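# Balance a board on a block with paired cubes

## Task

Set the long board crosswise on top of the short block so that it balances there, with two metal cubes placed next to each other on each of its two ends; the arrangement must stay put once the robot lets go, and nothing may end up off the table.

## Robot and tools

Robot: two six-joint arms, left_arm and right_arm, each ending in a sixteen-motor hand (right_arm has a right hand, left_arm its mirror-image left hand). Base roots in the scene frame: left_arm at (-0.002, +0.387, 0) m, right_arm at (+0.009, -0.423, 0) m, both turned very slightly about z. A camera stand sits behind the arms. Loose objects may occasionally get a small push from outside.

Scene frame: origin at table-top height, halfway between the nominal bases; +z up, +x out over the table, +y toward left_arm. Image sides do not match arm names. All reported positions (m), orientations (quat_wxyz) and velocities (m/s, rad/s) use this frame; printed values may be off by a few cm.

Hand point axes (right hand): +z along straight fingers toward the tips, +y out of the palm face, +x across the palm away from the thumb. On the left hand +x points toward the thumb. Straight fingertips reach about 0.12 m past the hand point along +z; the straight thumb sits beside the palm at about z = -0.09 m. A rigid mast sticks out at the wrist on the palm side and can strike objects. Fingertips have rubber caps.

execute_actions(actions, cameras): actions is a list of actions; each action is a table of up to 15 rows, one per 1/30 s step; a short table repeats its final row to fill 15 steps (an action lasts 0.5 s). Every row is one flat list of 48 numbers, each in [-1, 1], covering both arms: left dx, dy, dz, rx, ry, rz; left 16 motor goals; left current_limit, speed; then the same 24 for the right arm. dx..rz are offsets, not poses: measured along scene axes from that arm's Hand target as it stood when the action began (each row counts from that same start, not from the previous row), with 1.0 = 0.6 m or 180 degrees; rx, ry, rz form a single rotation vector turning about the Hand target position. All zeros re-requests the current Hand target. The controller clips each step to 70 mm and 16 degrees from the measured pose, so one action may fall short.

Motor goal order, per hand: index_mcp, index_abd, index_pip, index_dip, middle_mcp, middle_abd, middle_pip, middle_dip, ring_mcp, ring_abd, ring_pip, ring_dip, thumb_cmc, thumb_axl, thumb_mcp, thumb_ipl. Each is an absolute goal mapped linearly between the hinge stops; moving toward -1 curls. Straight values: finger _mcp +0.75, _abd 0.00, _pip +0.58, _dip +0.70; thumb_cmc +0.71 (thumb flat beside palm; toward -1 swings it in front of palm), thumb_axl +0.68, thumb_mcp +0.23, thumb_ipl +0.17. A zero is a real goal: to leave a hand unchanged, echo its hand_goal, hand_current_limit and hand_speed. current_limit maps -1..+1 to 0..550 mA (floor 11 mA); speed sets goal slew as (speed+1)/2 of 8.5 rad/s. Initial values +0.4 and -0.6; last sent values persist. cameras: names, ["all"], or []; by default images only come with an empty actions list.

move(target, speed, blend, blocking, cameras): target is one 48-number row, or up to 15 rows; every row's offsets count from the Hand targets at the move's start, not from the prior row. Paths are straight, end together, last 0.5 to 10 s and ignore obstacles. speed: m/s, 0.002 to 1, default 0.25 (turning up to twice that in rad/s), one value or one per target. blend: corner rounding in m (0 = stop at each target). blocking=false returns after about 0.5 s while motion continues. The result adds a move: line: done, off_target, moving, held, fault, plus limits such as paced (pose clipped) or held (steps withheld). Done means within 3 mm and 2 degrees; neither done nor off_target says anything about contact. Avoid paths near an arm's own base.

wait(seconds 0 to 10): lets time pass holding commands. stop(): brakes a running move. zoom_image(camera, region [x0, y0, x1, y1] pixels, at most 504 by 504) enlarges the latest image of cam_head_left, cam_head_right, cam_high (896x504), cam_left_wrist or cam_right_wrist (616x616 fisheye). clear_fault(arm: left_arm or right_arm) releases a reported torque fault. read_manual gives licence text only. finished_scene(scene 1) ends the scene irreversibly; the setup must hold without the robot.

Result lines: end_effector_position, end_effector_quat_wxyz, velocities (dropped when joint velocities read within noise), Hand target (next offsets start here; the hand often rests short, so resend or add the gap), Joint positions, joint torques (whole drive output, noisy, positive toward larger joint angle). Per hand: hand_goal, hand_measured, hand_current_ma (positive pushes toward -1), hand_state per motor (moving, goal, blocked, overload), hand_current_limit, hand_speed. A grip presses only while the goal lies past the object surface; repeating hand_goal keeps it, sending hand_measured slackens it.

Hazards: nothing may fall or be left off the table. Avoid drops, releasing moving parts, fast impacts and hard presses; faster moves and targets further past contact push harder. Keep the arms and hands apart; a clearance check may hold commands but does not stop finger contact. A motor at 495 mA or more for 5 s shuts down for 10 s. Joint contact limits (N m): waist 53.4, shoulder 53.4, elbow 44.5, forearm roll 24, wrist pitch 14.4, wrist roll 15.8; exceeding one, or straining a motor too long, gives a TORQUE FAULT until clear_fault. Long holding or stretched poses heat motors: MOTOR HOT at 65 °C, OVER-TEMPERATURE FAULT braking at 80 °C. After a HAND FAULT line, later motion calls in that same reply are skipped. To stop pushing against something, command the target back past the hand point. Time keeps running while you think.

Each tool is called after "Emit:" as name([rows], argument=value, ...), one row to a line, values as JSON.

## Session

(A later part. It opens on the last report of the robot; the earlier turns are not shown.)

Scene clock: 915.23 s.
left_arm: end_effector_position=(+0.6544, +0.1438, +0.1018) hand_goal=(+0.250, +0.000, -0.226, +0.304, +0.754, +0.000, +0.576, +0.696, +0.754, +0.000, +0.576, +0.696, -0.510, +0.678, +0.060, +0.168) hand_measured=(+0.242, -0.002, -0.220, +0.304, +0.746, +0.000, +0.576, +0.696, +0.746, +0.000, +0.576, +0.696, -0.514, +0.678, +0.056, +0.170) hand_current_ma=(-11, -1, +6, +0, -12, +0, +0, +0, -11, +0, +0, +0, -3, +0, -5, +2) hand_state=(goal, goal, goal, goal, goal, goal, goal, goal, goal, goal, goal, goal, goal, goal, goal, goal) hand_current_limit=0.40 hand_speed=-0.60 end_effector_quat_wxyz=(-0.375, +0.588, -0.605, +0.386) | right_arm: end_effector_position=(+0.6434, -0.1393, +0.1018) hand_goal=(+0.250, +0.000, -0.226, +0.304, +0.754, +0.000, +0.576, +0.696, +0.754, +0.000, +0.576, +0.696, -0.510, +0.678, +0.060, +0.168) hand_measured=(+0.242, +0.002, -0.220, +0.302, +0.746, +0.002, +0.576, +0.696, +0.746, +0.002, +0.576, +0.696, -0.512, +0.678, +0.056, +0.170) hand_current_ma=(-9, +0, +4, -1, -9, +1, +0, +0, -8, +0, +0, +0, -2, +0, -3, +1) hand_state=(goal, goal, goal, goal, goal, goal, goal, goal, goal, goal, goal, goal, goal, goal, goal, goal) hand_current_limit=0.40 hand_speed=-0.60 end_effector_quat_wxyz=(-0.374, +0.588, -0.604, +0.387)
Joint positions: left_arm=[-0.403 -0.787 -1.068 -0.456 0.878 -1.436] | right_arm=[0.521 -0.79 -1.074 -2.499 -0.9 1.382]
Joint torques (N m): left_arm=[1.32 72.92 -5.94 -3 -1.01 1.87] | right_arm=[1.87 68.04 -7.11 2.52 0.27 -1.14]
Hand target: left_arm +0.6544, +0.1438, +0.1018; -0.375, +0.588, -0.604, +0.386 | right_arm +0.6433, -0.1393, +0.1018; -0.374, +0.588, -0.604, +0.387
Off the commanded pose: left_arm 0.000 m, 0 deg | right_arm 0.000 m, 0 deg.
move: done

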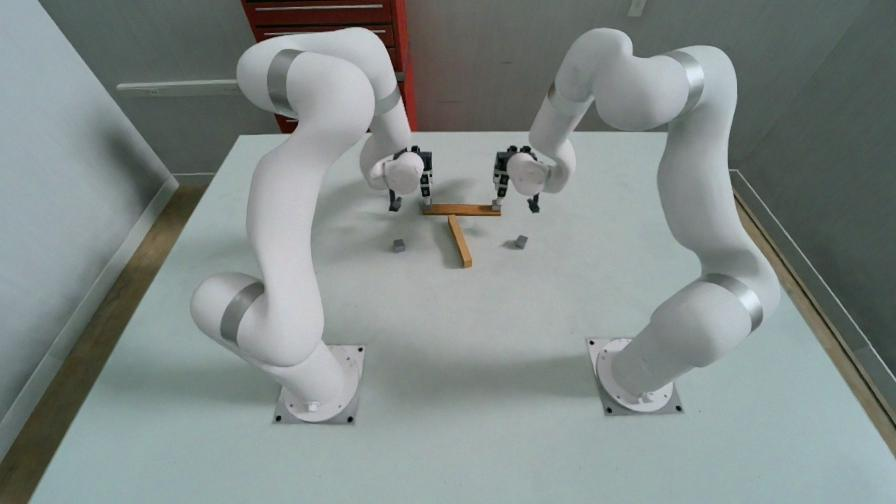

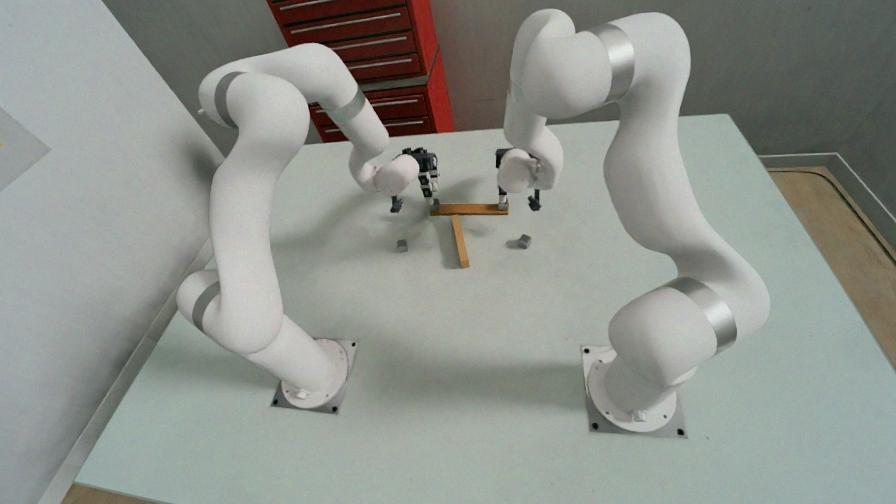

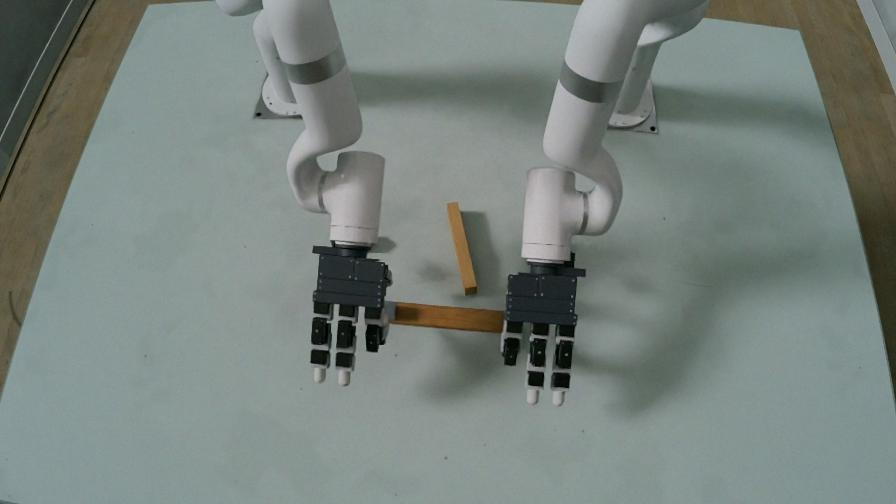

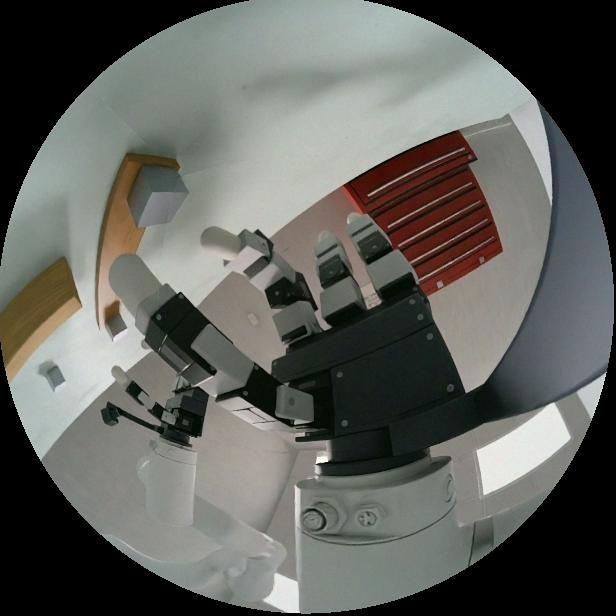

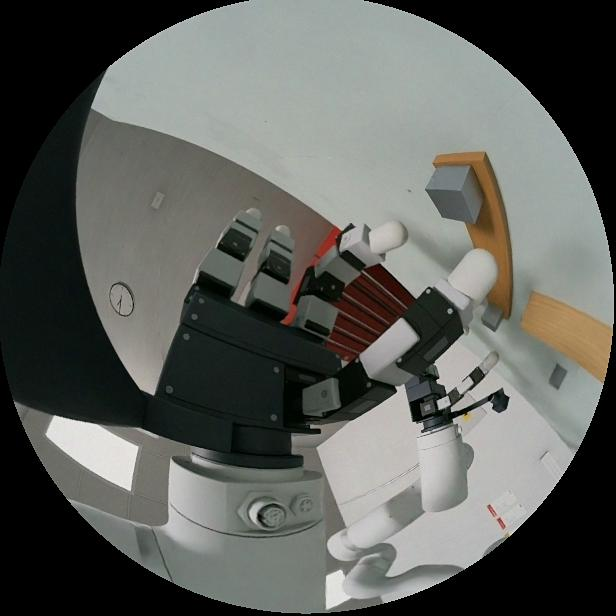

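Emit:
move([
  [-0.3087,0.1692,-0.028,0,0,0.0872,0.25,0,-0.226,0.304,0.754,0,0.576,0.696,0.754,0,0.576,0.696,-0.51,0.678,0.06,0.168,0.4,-0.6,-0.2822,-0.1528,-0.028,0,0,-0.1489,0.25,0,-0.226,0.304,0.754,0,0.576,0.696,0.754,0,0.576,0.696,-0.51,0.678,0.06,0.168,0.4,-0.6],
], speed=0.15, cameras=["all"])

Emit:
zoom_image(camera="cam_right_wrist", region=[370, 120, 530, 280])

Emit:
zoom_image(camera="cam_left_wrist", region=[90, 120, 250, 280])

Emit:
zoom_image(camera="cam_high", region=[340, 270, 560, 370])

Scene clock: 983.70 s.
left_arm: end_effector_position=(+0.4692, +0.2453, +0.0850) hand_goal=(+0.250, +0.000, -0.226, +0.304, +0.754, +0.000, +0.576, +0.696, +0.754, +0.000, +0.576, +0.696, -0.510, +0.678, +0.060, +0.168) hand_measured=(+0.242, -0.002, -0.220, +0.304, +0.746, +0.000, +0.576, +0.696, +0.746, +0.000, +0.576, +0.696, -0.514, +0.678, +0.056, +0.170) hand_current_ma=(-11, -1, +5, +0, -12, +0, +0, +0, -11, +0, +0, +0, -3, +0, -4, +2) hand_state=(goal, goal, goal, goal, goal, goal, goal, goal, goal, goal, goal, goal, goal, goal, goal, goal) hand_current_limit=0.40 hand_speed=-0.60 end_effector_quat_wxyz=(-0.424, +0.665, -0.519, +0.331) | right_arm: end_effector_position=(+0.4741, -0.2309, +0.0850) hand_goal=(+0.250, +0.000, -0.226, +0.304, +0.754, +0.000, +0.576, +0.696, +0.754, +0.000, +0.576, +0.696, -0.510, +0.678, +0.060, +0.168) hand_measured=(+0.242, +0.002, -0.220, +0.302, +0.746, +0.002, +0.576, +0.696, +0.746, +0.002, +0.576, +0.696, -0.512, +0.678, +0.056, +0.170) hand_current_ma=(-8, +0, +4, -1, -9, +1, +0, +0, -8, +0, +0, +0, -2, +0, -3, +1) hand_state=(goal, goal, goal, goal, goal, goal, goal, goal, goal, goal, goal, goal, goal, goal, goal, goal) hand_current_limit=0.40 hand_speed=-0.60 end_effector_quat_wxyz=(+0.274, -0.432, +0.724, -0.463)
Joint positions: left_arm=[-0.469 -0.591 -0.541 -0.709 1.173 -1.607] | right_arm=[0.684 -0.646 -0.679 -1.952 -1.123 1.534]
Joint torques (N m): left_arm=[-12.56 57.05 0.61 -3.53 2.68 -2.08] | right_arm=[10.1 56.66 -3.94 3.2 -4.11 1.02]
Hand target: left_arm +0.4692, +0.2453, +0.0850; -0.424, +0.665, -0.519, +0.331 | right_arm +0.4740, -0.2309, +0.0850; +0.274, -0.432, +0.724, -0.463
Off the commanded pose: left_arm 0.000 m, 0 deg | right_arm 0.000 m, 0 deg.
move: done

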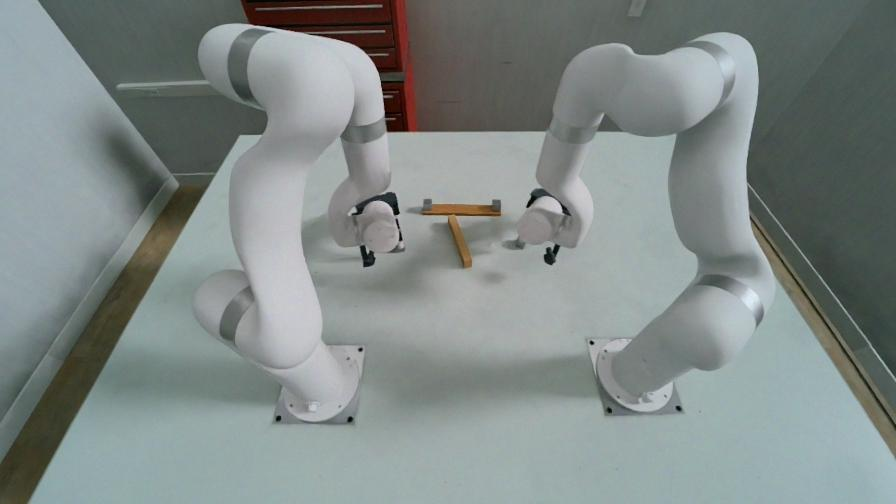

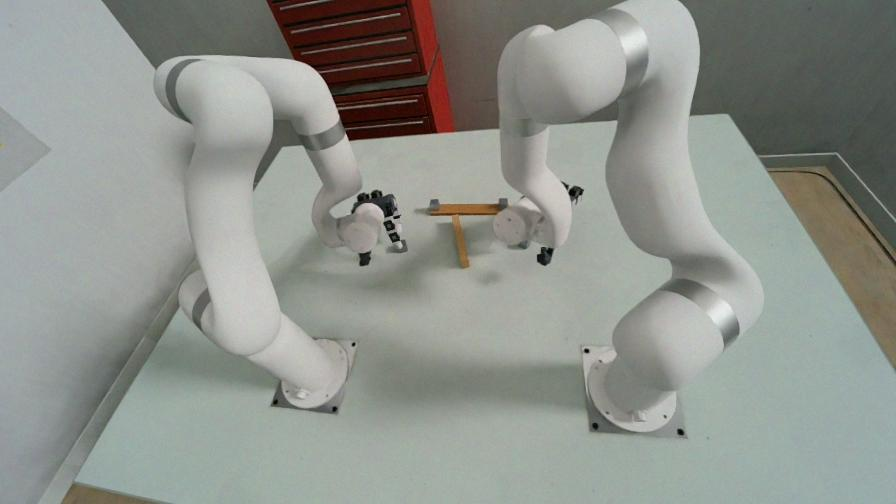

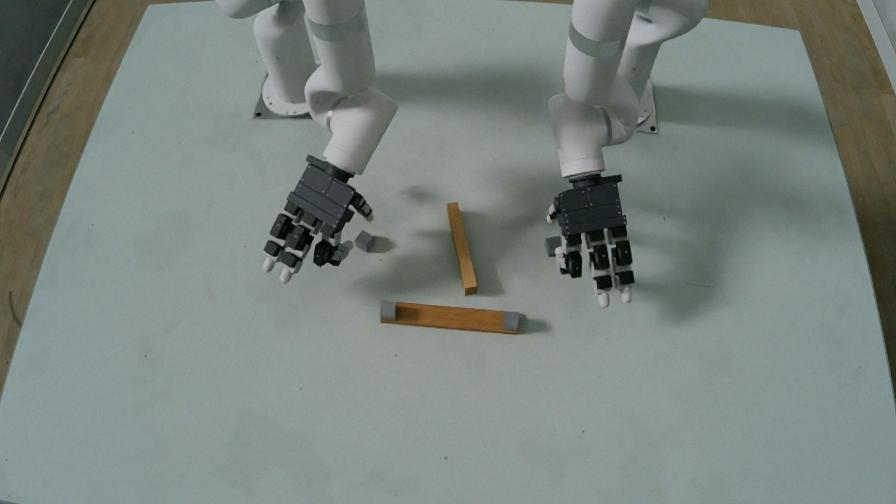

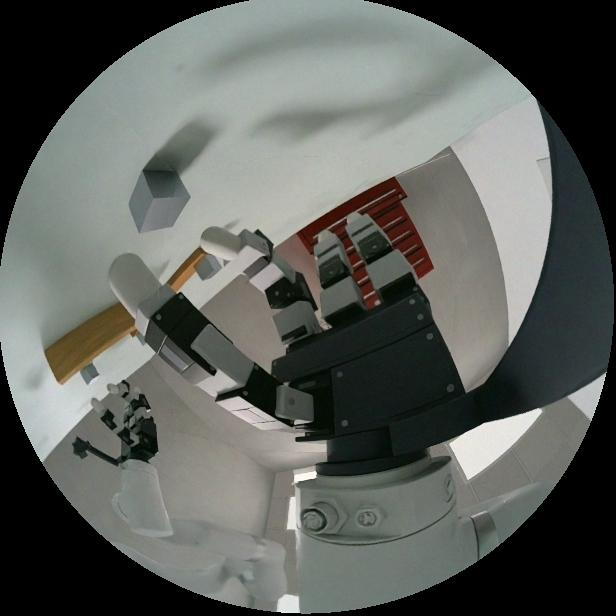

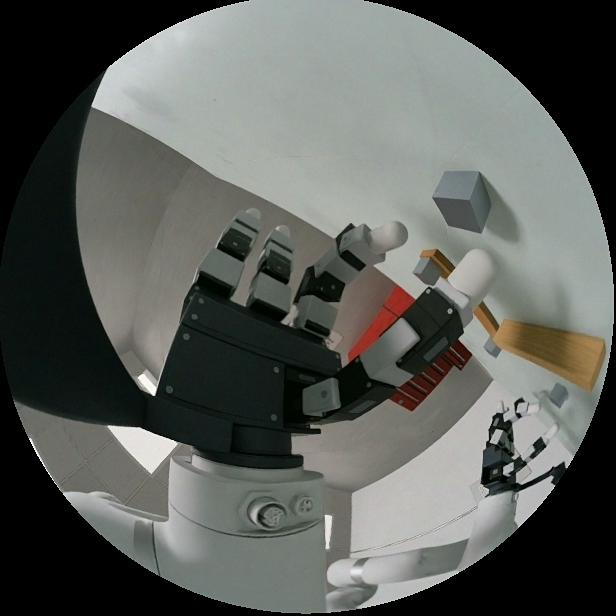

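Scaled by 3.150 from the camera's 616x616 image, which has a finer 880x880 frame.

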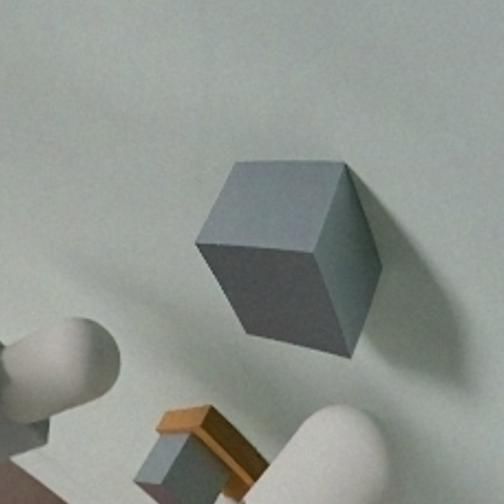

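Scaled by 3.150 from the camera's 616x616 image, which has a finer 880x880 frame.

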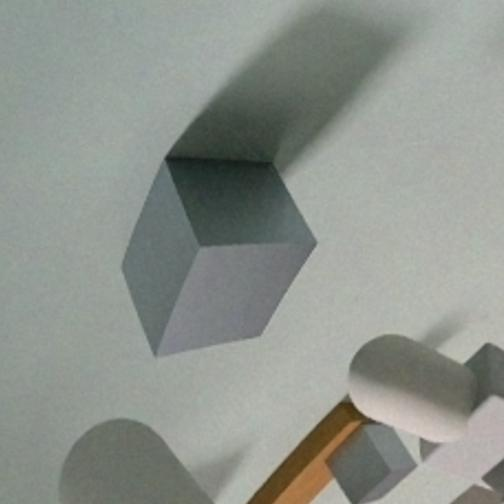

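Scaled by 2.291.

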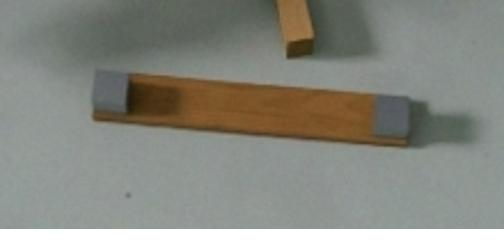

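Emit:
move([
  [0.0007,0.0057,-0.075,0,0,0,0.25,0,-0.226,0.304,0.754,0,0.576,0.696,0.754,0,0.576,0.696,-0.51,0.678,0.06,0.168,0.4,-0.6,-0.005,0.0103,-0.075,0,0,0,0.25,0,-0.226,0.304,0.754,0,0.576,0.696,0.754,0,0.576,0.696,-0.51,0.678,0.06,0.168,0.4,-0.6],
  [0.0007,0.0057,-0.075,0,0,0,0.06,0,-0.226,0.304,0.754,0,0.576,0.696,0.754,0,0.576,0.696,-0.51,0.678,-0.13,0.168,0.4,-0.85,-0.005,0.0103,-0.075,0,0,0,0.06,0,-0.226,0.304,0.754,0,0.576,0.696,0.754,0,0.576,0.696,-0.51,0.678,-0.13,0.168,0.4,-0.85],
], speed=0.08, cameras=["cam_left_wrist","cam_right_wrist","cam_high"])

Emit:
zoom_image(camera="cam_right_wrist", region=[370, 150, 530, 310])

Emit:
zoom_image(camera="cam_left_wrist", region=[90, 150, 250, 310])

Scene clock: 1049.17 s.
left_arm: end_effector_position=(+0.4696, +0.2487, +0.0400) hand_goal=(+0.060, +0.000, -0.226, +0.304, +0.754, +0.000, +0.576, +0.696, +0.754, +0.000, +0.576, +0.696, -0.510, +0.678, -0.130, +0.168) hand_measured=(+0.144, -0.002, -0.214, +0.306, +0.746, +0.000, +0.576, +0.696, +0.746, +0.000, +0.576, +0.696, -0.514, +0.678, -0.034, +0.184) hand_current_ma=(+266, -1, +18, +1, -12, +0, +0, +0, -11, +0, +0, +0, -3, +0, +385, +39) hand_state=(blocked, goal, goal, goal, goal, goal, goal, goal, goal, goal, goal, goal, goal, goal, blocked, goal) hand_current_limit=0.40 hand_speed=-0.85 end_effector_quat_wxyz=(-0.424, +0.665, -0.519, +0.331) | right_arm: end_effector_position=(+0.4710, -0.2248, +0.0400) hand_goal=(+0.060, +0.000, -0.226, +0.304, +0.754, +0.000, +0.576, +0.696, +0.754, +0.000, +0.576, +0.696, -0.510, +0.678, -0.130, +0.168) hand_measured=(+0.140, +0.002, -0.214, +0.304, +0.746, +0.002, +0.576, +0.696, +0.746, +0.002, +0.576, +0.696, -0.512, +0.678, -0.034, +0.186) hand_current_ma=(+234, +0, +15, +0, -9, +1, +0, +0, -8, +0, +0, +0, -2, +0, +385, +37) hand_state=(blocked, goal, goal, goal, goal, goal, goal, goal, goal, goal, goal, goal, goal, goal, blocked, goal) hand_current_limit=0.40 hand_speed=-0.85 end_effector_quat_wxyz=(+0.274, -0.432, +0.724, -0.463)
Joint positions: left_arm=[-0.459 -0.733 -0.581 -0.675 1.253 -1.676] | right_arm=[0.701 -0.774 -0.723 -1.971 -1.156 1.62]
Joint torques (N m): left_arm=[10.4 26.57 -14.05 3.66 2.15 -1.69] | right_arm=[8.31 31.41 -9.79 -3.47 -3.02 0.75]
Hand target: left_arm +0.4696, +0.2487, +0.0400; -0.424, +0.665, -0.519, +0.331 | right_arm +0.4710, -0.2248, +0.0400; +0.274, -0.432, +0.724, -0.463
Off the commanded pose: left_arm 0.000 m, 0 deg | right_arm 0.000 m, 0 deg.
move: done
Images, in order (width x height): cam_high 896x504, cam_left_wrist 616x616, cam_right_wrist 616x616.

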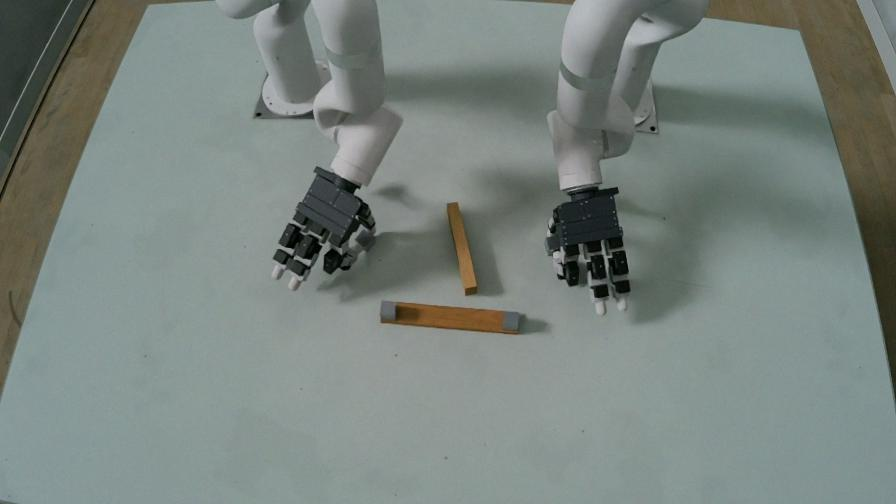

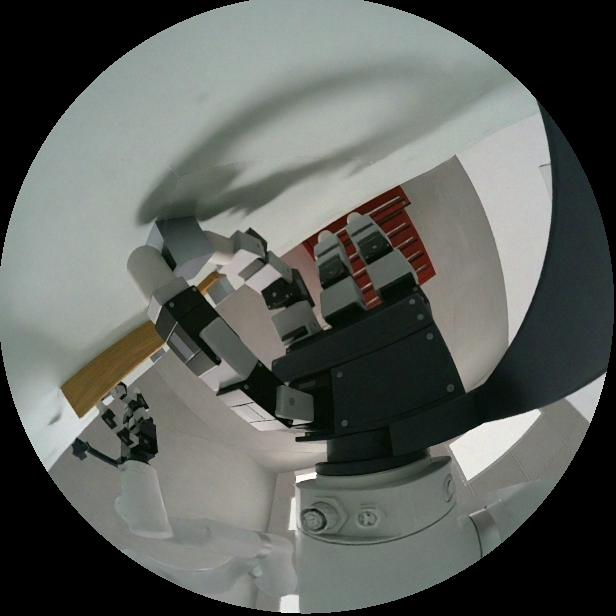

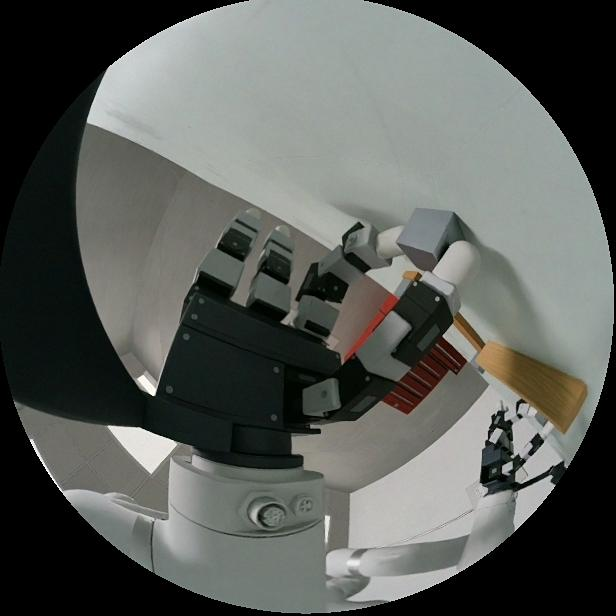

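Scaled by 3.150 from the camera's 616x616 image, which has a finer 880x880 frame.

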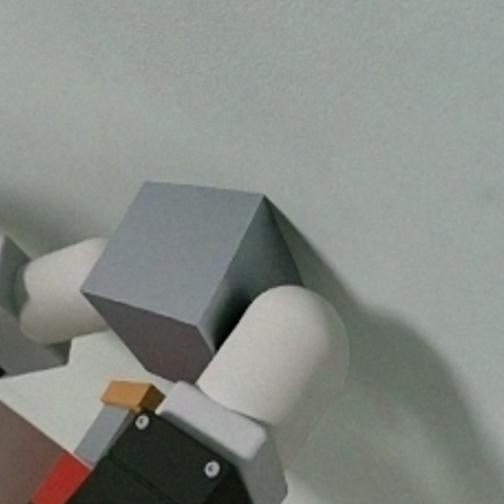

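Scaled by 3.150 from the camera's 616x616 image, which has a finer 880x880 frame.

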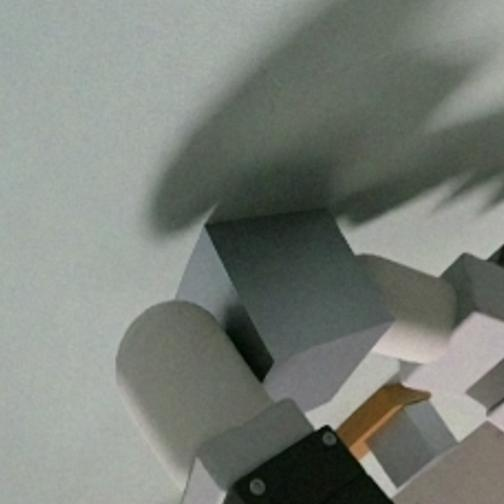

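Emit:
move([
  [0,0,0.1,0,0,0,0.06,0,-0.226,0.304,0.754,0,0.576,0.696,0.754,0,0.576,0.696,-0.51,0.678,-0.13,0.168,0.4,-0.85,0,0,0.1,0,0,0,0.06,0,-0.226,0.304,0.754,0,0.576,0.696,0.754,0,0.576,0.696,-0.51,0.678,-0.13,0.168,0.4,-0.85],
  [0.3065,-0.2173,0.1,0,0,-0.0872,0.06,0,-0.226,0.304,0.754,0,0.576,0.696,0.754,0,0.576,0.696,-0.51,0.678,-0.13,0.168,0.4,-0.85,0.2888,0.1917,0.1,0,0,0.1489,0.06,0,-0.226,0.304,0.754,0,0.576,0.696,0.754,0,0.576,0.696,-0.51,0.678,-0.13,0.168,0.4,-0.85],
  [0.3065,-0.2173,0.0583,0,0,-0.0872,0.06,0,-0.226,0.304,0.754,0,0.576,0.696,0.754,0,0.576,0.696,-0.51,0.678,-0.13,0.168,0.4,-0.85,0.2888,0.1917,0.0583,0,0,0.1489,0.06,0,-0.226,0.304,0.754,0,0.576,0.696,0.754,0,0.576,0.696,-0.51,0.678,-0.13,0.168,0.4,-0.85],
], speed=[0.1,0.15,0.06], blend=[0.03,0.005,0], cameras=["all"])

Emit:
zoom_image(camera="cam_right_wrist", region=[370, 130, 530, 290])

Emit:
zoom_image(camera="cam_left_wrist", region=[90, 130, 250, 290])

Emit:
zoom_image(camera="cam_head_left", region=[400, 180, 520, 230])

Emit:
zoom_image(camera="cam_head_right", region=[410, 180, 530, 230])

Scene clock: 1095.53 s.
left_arm: end_effector_position=(+0.6535, +0.1183, +0.0750) hand_goal=(+0.060, +0.000, -0.226, +0.304, +0.754, +0.000, +0.576, +0.696, +0.754, +0.000, +0.576, +0.696, -0.510, +0.678, -0.130, +0.168) hand_measured=(+0.144, +0.000, -0.192, +0.316, +0.746, +0.000, +0.576, +0.696, +0.746, +0.000, +0.576, +0.696, -0.512, +0.678, -0.050, +0.186) hand_current_ma=(+266, +0, +74, +16, -12, +0, +0, +0, -11, +0, +0, +0, -1, +0, +328, +43) hand_state=(blocked, goal, blocked, goal, goal, goal, goal, goal, goal, goal, goal, goal, goal, goal, blocked, goal) hand_current_limit=0.40 hand_speed=-0.85 end_effector_quat_wxyz=(-0.375, +0.588, -0.604, +0.386) | right_arm: end_effector_position=(+0.6443, -0.1097, +0.0751) hand_goal=(+0.060, +0.000, -0.226, +0.304, +0.754, +0.000, +0.576, +0.696, +0.754, +0.000, +0.576, +0.696, -0.510, +0.678, -0.130, +0.168) hand_measured=(+0.140, +0.002, -0.192, +0.318, +0.746, +0.002, +0.576, +0.696, +0.746, +0.002, +0.576, +0.696, -0.512, +0.678, -0.050, +0.186) hand_current_ma=(+234, +0, +63, +16, -9, +1, +0, +0, -8, +0, +0, +0, -1, +0, +311, +38) hand_state=(blocked, goal, blocked, goal, goal, goal, goal, goal, goal, goal, goal, goal, goal, goal, blocked, goal) hand_current_limit=0.40 hand_speed=-0.85 end_effector_quat_wxyz=(-0.374, +0.588, -0.604, +0.387)
Joint positions: left_arm=[-0.446 -0.858 -1.115 -0.497 0.905 -1.437] | right_arm=[0.566 -0.87 -1.14 -2.454 -0.919 1.381]
Joint torques (N m): left_arm=[12.64 43.08 -23.69 4.57 2.87 -1.91] | right_arm=[-7.46 43.83 -16.04 -4.39 -3.9 0.87]
Hand target: left_arm +0.6535, +0.1183, +0.0750; -0.375, +0.588, -0.604, +0.386 | right_arm +0.6443, -0.1097, +0.0750; -0.374, +0.588, -0.604, +0.387
Off the commanded pose: left_arm 0.000 m, 0 deg | right_arm 0.000 m, 0 deg.
move: done

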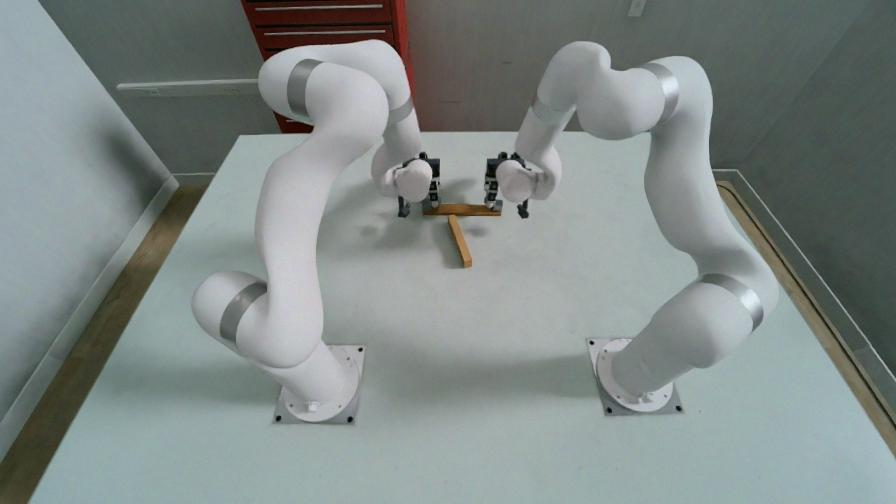

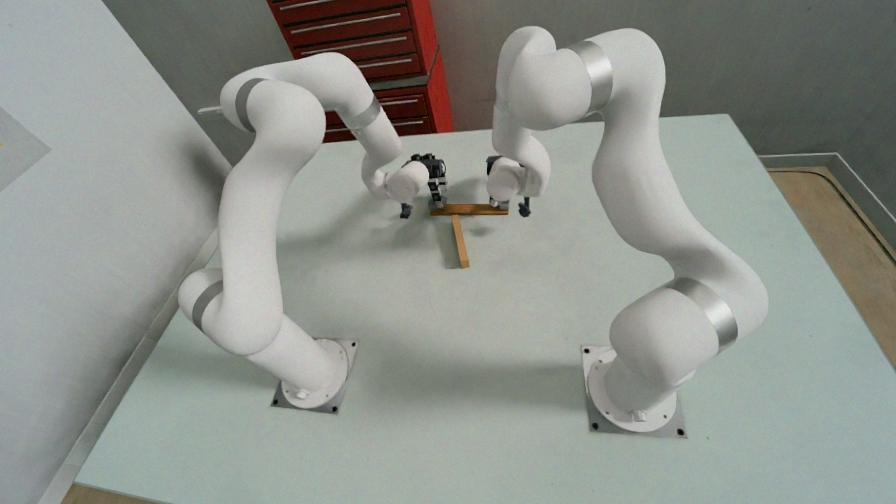

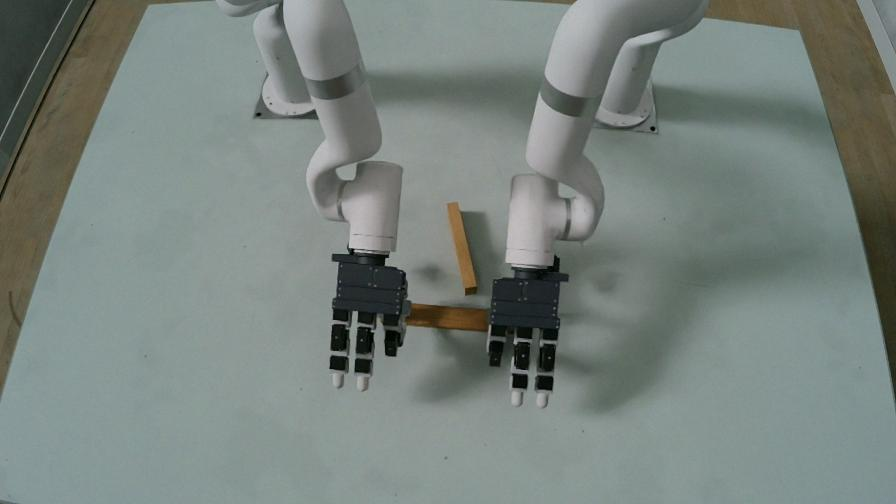

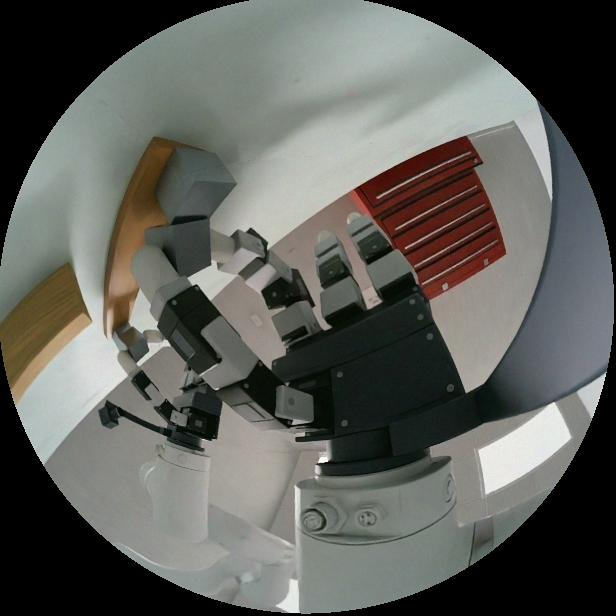

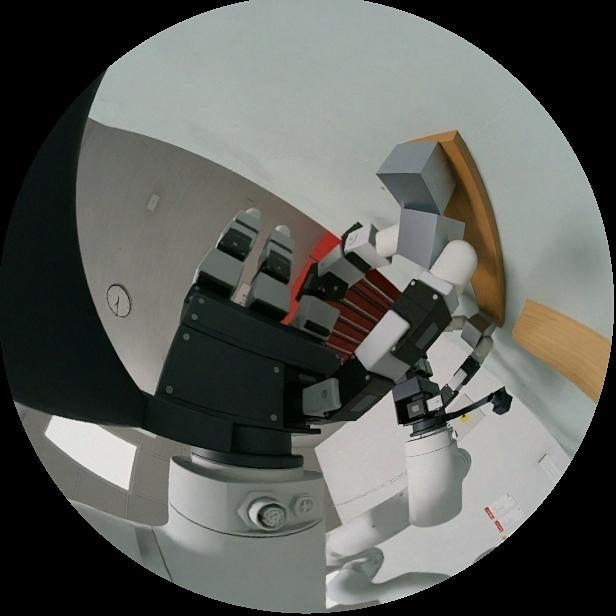

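Scaled by 3.150 from the camera's 616x616 image, which has a finer 880x880 frame.

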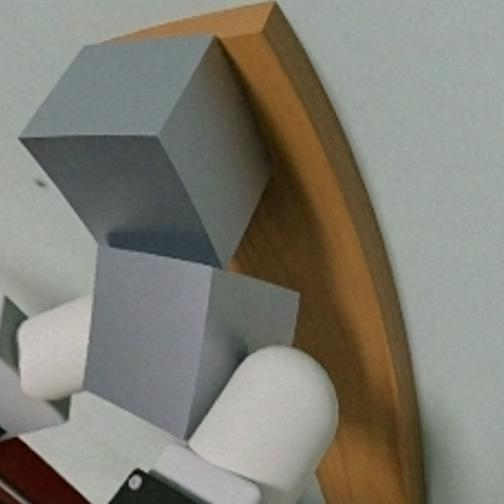

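Scaled by 3.150 from the camera's 616x616 image, which has a finer 880x880 frame.

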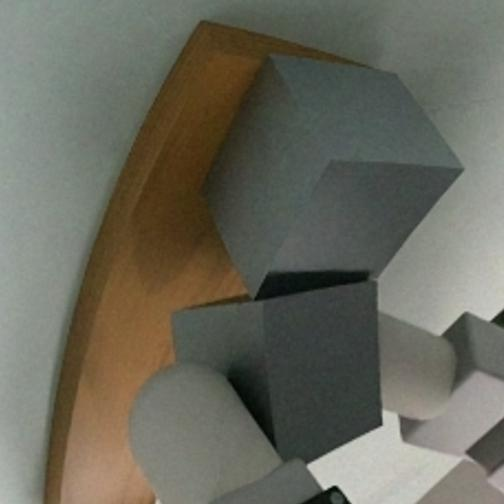

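Scaled by 4.200.

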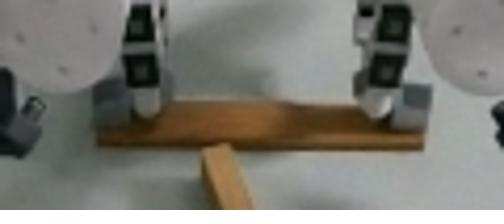

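Scaled by 4.200.

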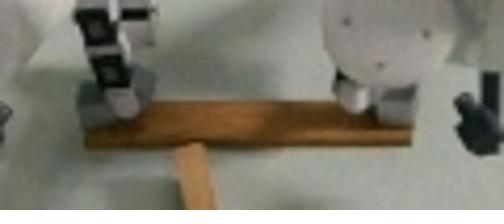

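Emit:
zoom_image(camera="cam_right_wrist", region=[390, 190, 480, 280])

Emit:
zoom_image(camera="cam_left_wrist", region=[130, 200, 220, 290])

Scaled by 5.600 from the camera's 616x616 image, which has a finer 880x880 frame.

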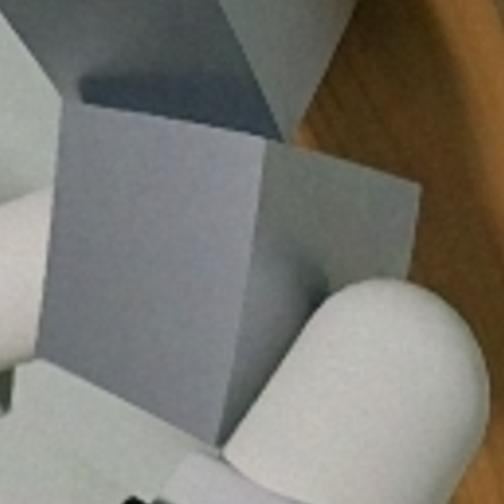

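Scaled by 5.600 from the camera's 616x616 image, which has a finer 880x880 frame.

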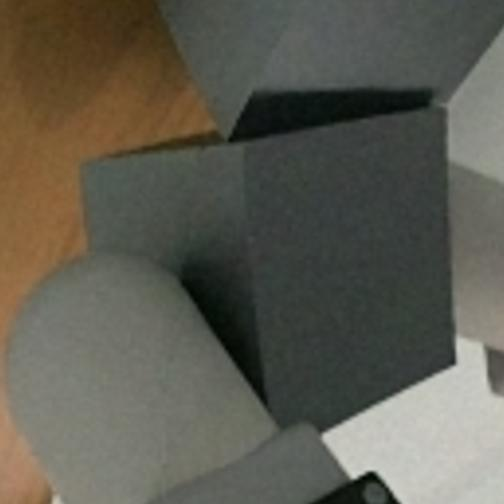

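Emit:
move([
  [0,0.01,0.0417,0,0,0,0.06,0,-0.226,0.304,0.754,0,0.576,0.696,0.754,0,0.576,0.696,-0.51,0.678,-0.13,0.168,0.4,-0.85,0,-0.01,0.0417,0,0,0,0.06,0,-0.226,0.304,0.754,0,0.576,0.696,0.754,0,0.576,0.696,-0.51,0.678,-0.13,0.168,0.4,-0.85],
], speed=0.06, cameras=["cam_high","cam_left_wrist","cam_right_wrist"])

Emit:
zoom_image(camera="cam_right_wrist", region=[370, 120, 530, 280])

Emit:
zoom_image(camera="cam_left_wrist", region=[90, 120, 250, 280])

Scene clock: 1150.73 s.
left_arm: end_effector_position=(+0.6535, +0.1243, +0.0999) hand_goal=(+0.060, +0.000, -0.226, +0.304, +0.754, +0.000, +0.576, +0.696, +0.754, +0.000, +0.576, +0.696, -0.510, +0.678, -0.130, +0.168) hand_measured=(+0.144, +0.000, -0.190, +0.316, +0.746, +0.000, +0.576, +0.696, +0.746, +0.000, +0.576, +0.696, -0.510, +0.678, -0.050, +0.186) hand_current_ma=(+266, +0, +75, +17, -12, +0, +0, +0, -11, +0, +0, +0, -1, +0, +325, +43) hand_state=(blocked, goal, blocked, goal, goal, goal, goal, goal, goal, goal, goal, goal, goal, goal, blocked, goal) hand_current_limit=0.40 hand_speed=-0.85 end_effector_quat_wxyz=(-0.375, +0.588, -0.605, +0.386) | right_arm: end_effector_position=(+0.6443, -0.1157, +0.1000) hand_goal=(+0.060, +0.000, -0.226, +0.304, +0.754, +0.000, +0.576, +0.696, +0.754, +0.000, +0.576, +0.696, -0.510, +0.678, -0.130, +0.168) hand_measured=(+0.140, +0.002, -0.190, +0.318, +0.746, +0.002, +0.576, +0.696, +0.746, +0.002, +0.576, +0.696, -0.512, +0.678, -0.050, +0.186) hand_current_ma=(+234, +0, +65, +17, -9, +1, +0, +0, -8, +0, +0, +0, -1, +0, +308, +38) hand_state=(blocked, goal, blocked, goal, goal, goal, goal, goal, goal, goal, goal, goal, goal, goal, blocked, goal) hand_current_limit=0.40 hand_speed=-0.85 end_effector_quat_wxyz=(-0.374, +0.588, -0.604, +0.387)
Joint positions: left_arm=[-0.436 -0.802 -1.092 -0.499 0.875 -1.42] | right_arm=[0.557 -0.813 -1.115 -2.449 -0.893 1.358]
Joint torques (N m): left_arm=[11.91 73.95 -6.34 -2.99 -0.87 1.82] | right_arm=[-7.89 70.02 -7.6 2.52 0.32 -0.93]
Hand target: left_arm +0.6535, +0.1243, +0.1000; -0.375, +0.588, -0.604, +0.386 | right_arm +0.6443, -0.1157, +0.1000; -0.374, +0.588, -0.604, +0.387
Off the commanded pose: left_arm 0.000 m, 0 deg | right_arm 0.000 m, 0 deg.
move: done
Images, in order (width x height): cam_high 896x504, cam_left_wrist 616x616, cam_right_wrist 616x616.

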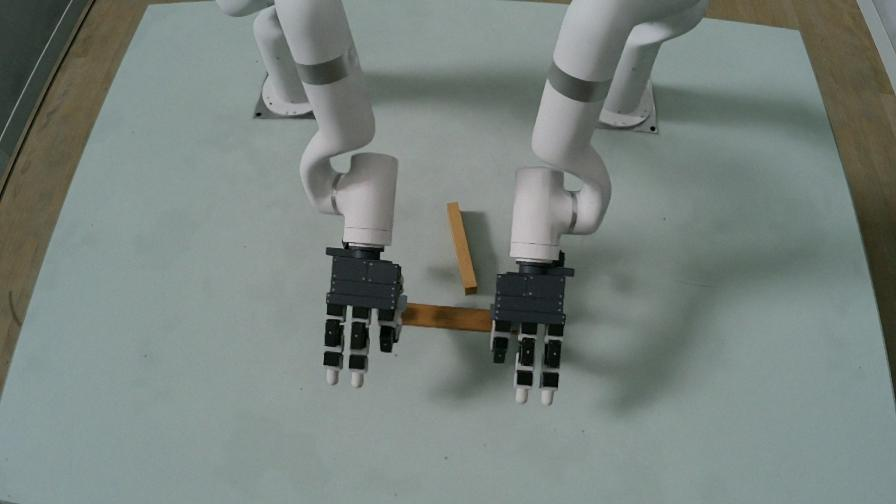

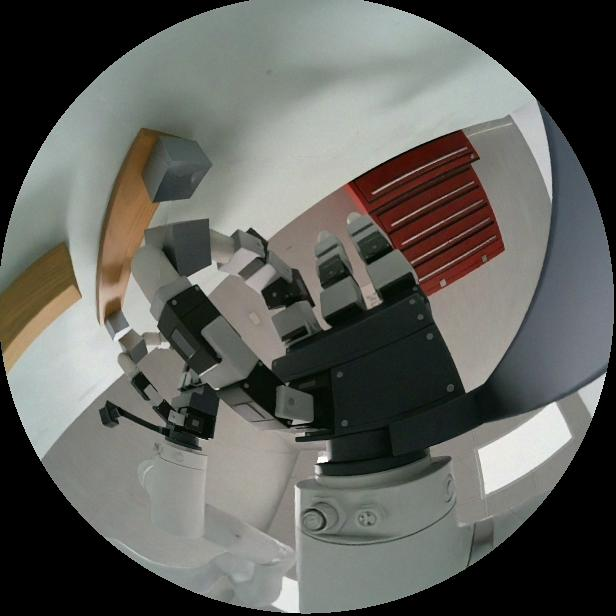

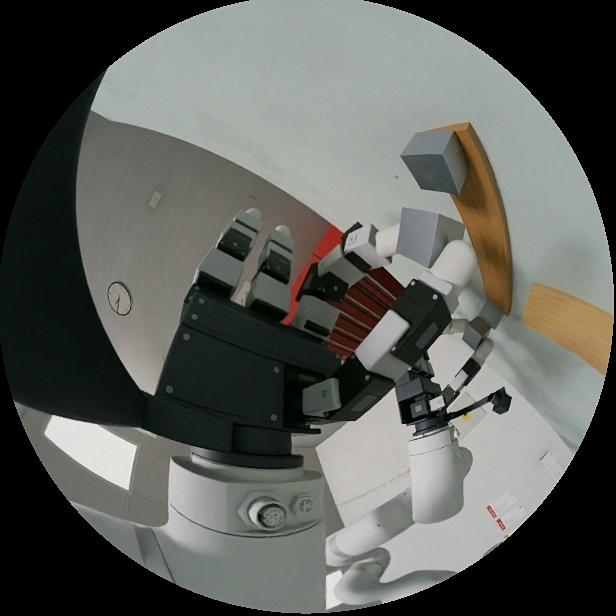

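Scaled by 3.150 from the camera's 616x616 image, which has a finer 880x880 frame.

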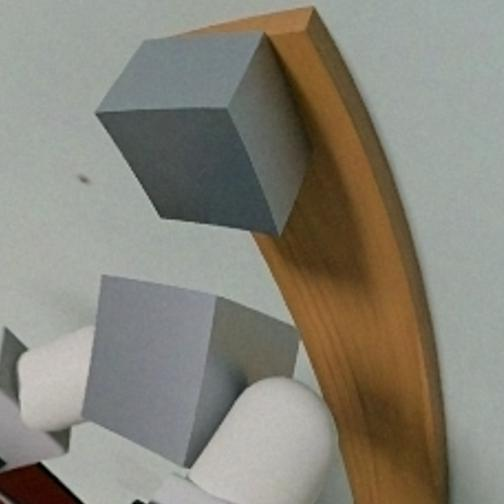

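Scaled by 3.150 from the camera's 616x616 image, which has a finer 880x880 frame.

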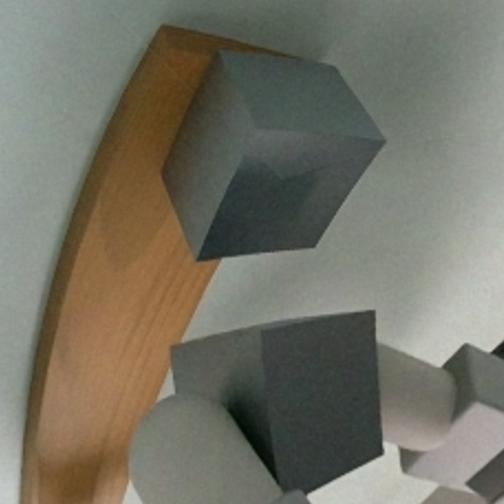

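Emit:
zoom_image(camera="cam_right_wrist", region=[395, 110, 485, 200])

Emit:
zoom_image(camera="cam_left_wrist", region=[130, 115, 220, 205])

Scaled by 5.600 from the camera's 616x616 image, which has a finer 880x880 frame.

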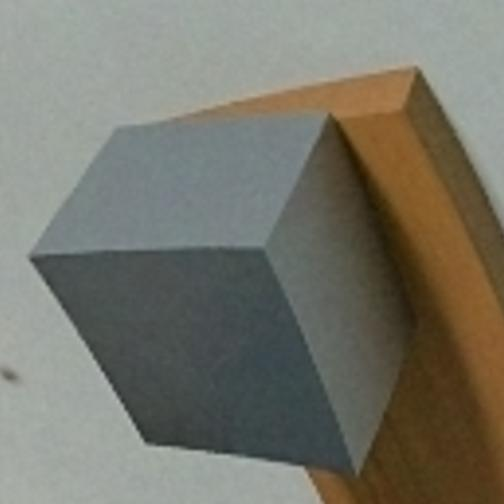

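Scaled by 5.600 from the camera's 616x616 image, which has a finer 880x880 frame.

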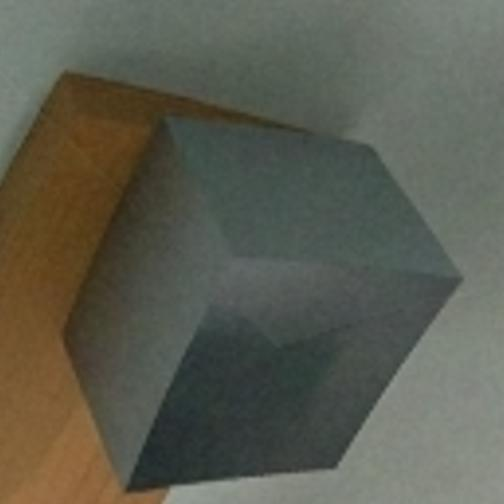

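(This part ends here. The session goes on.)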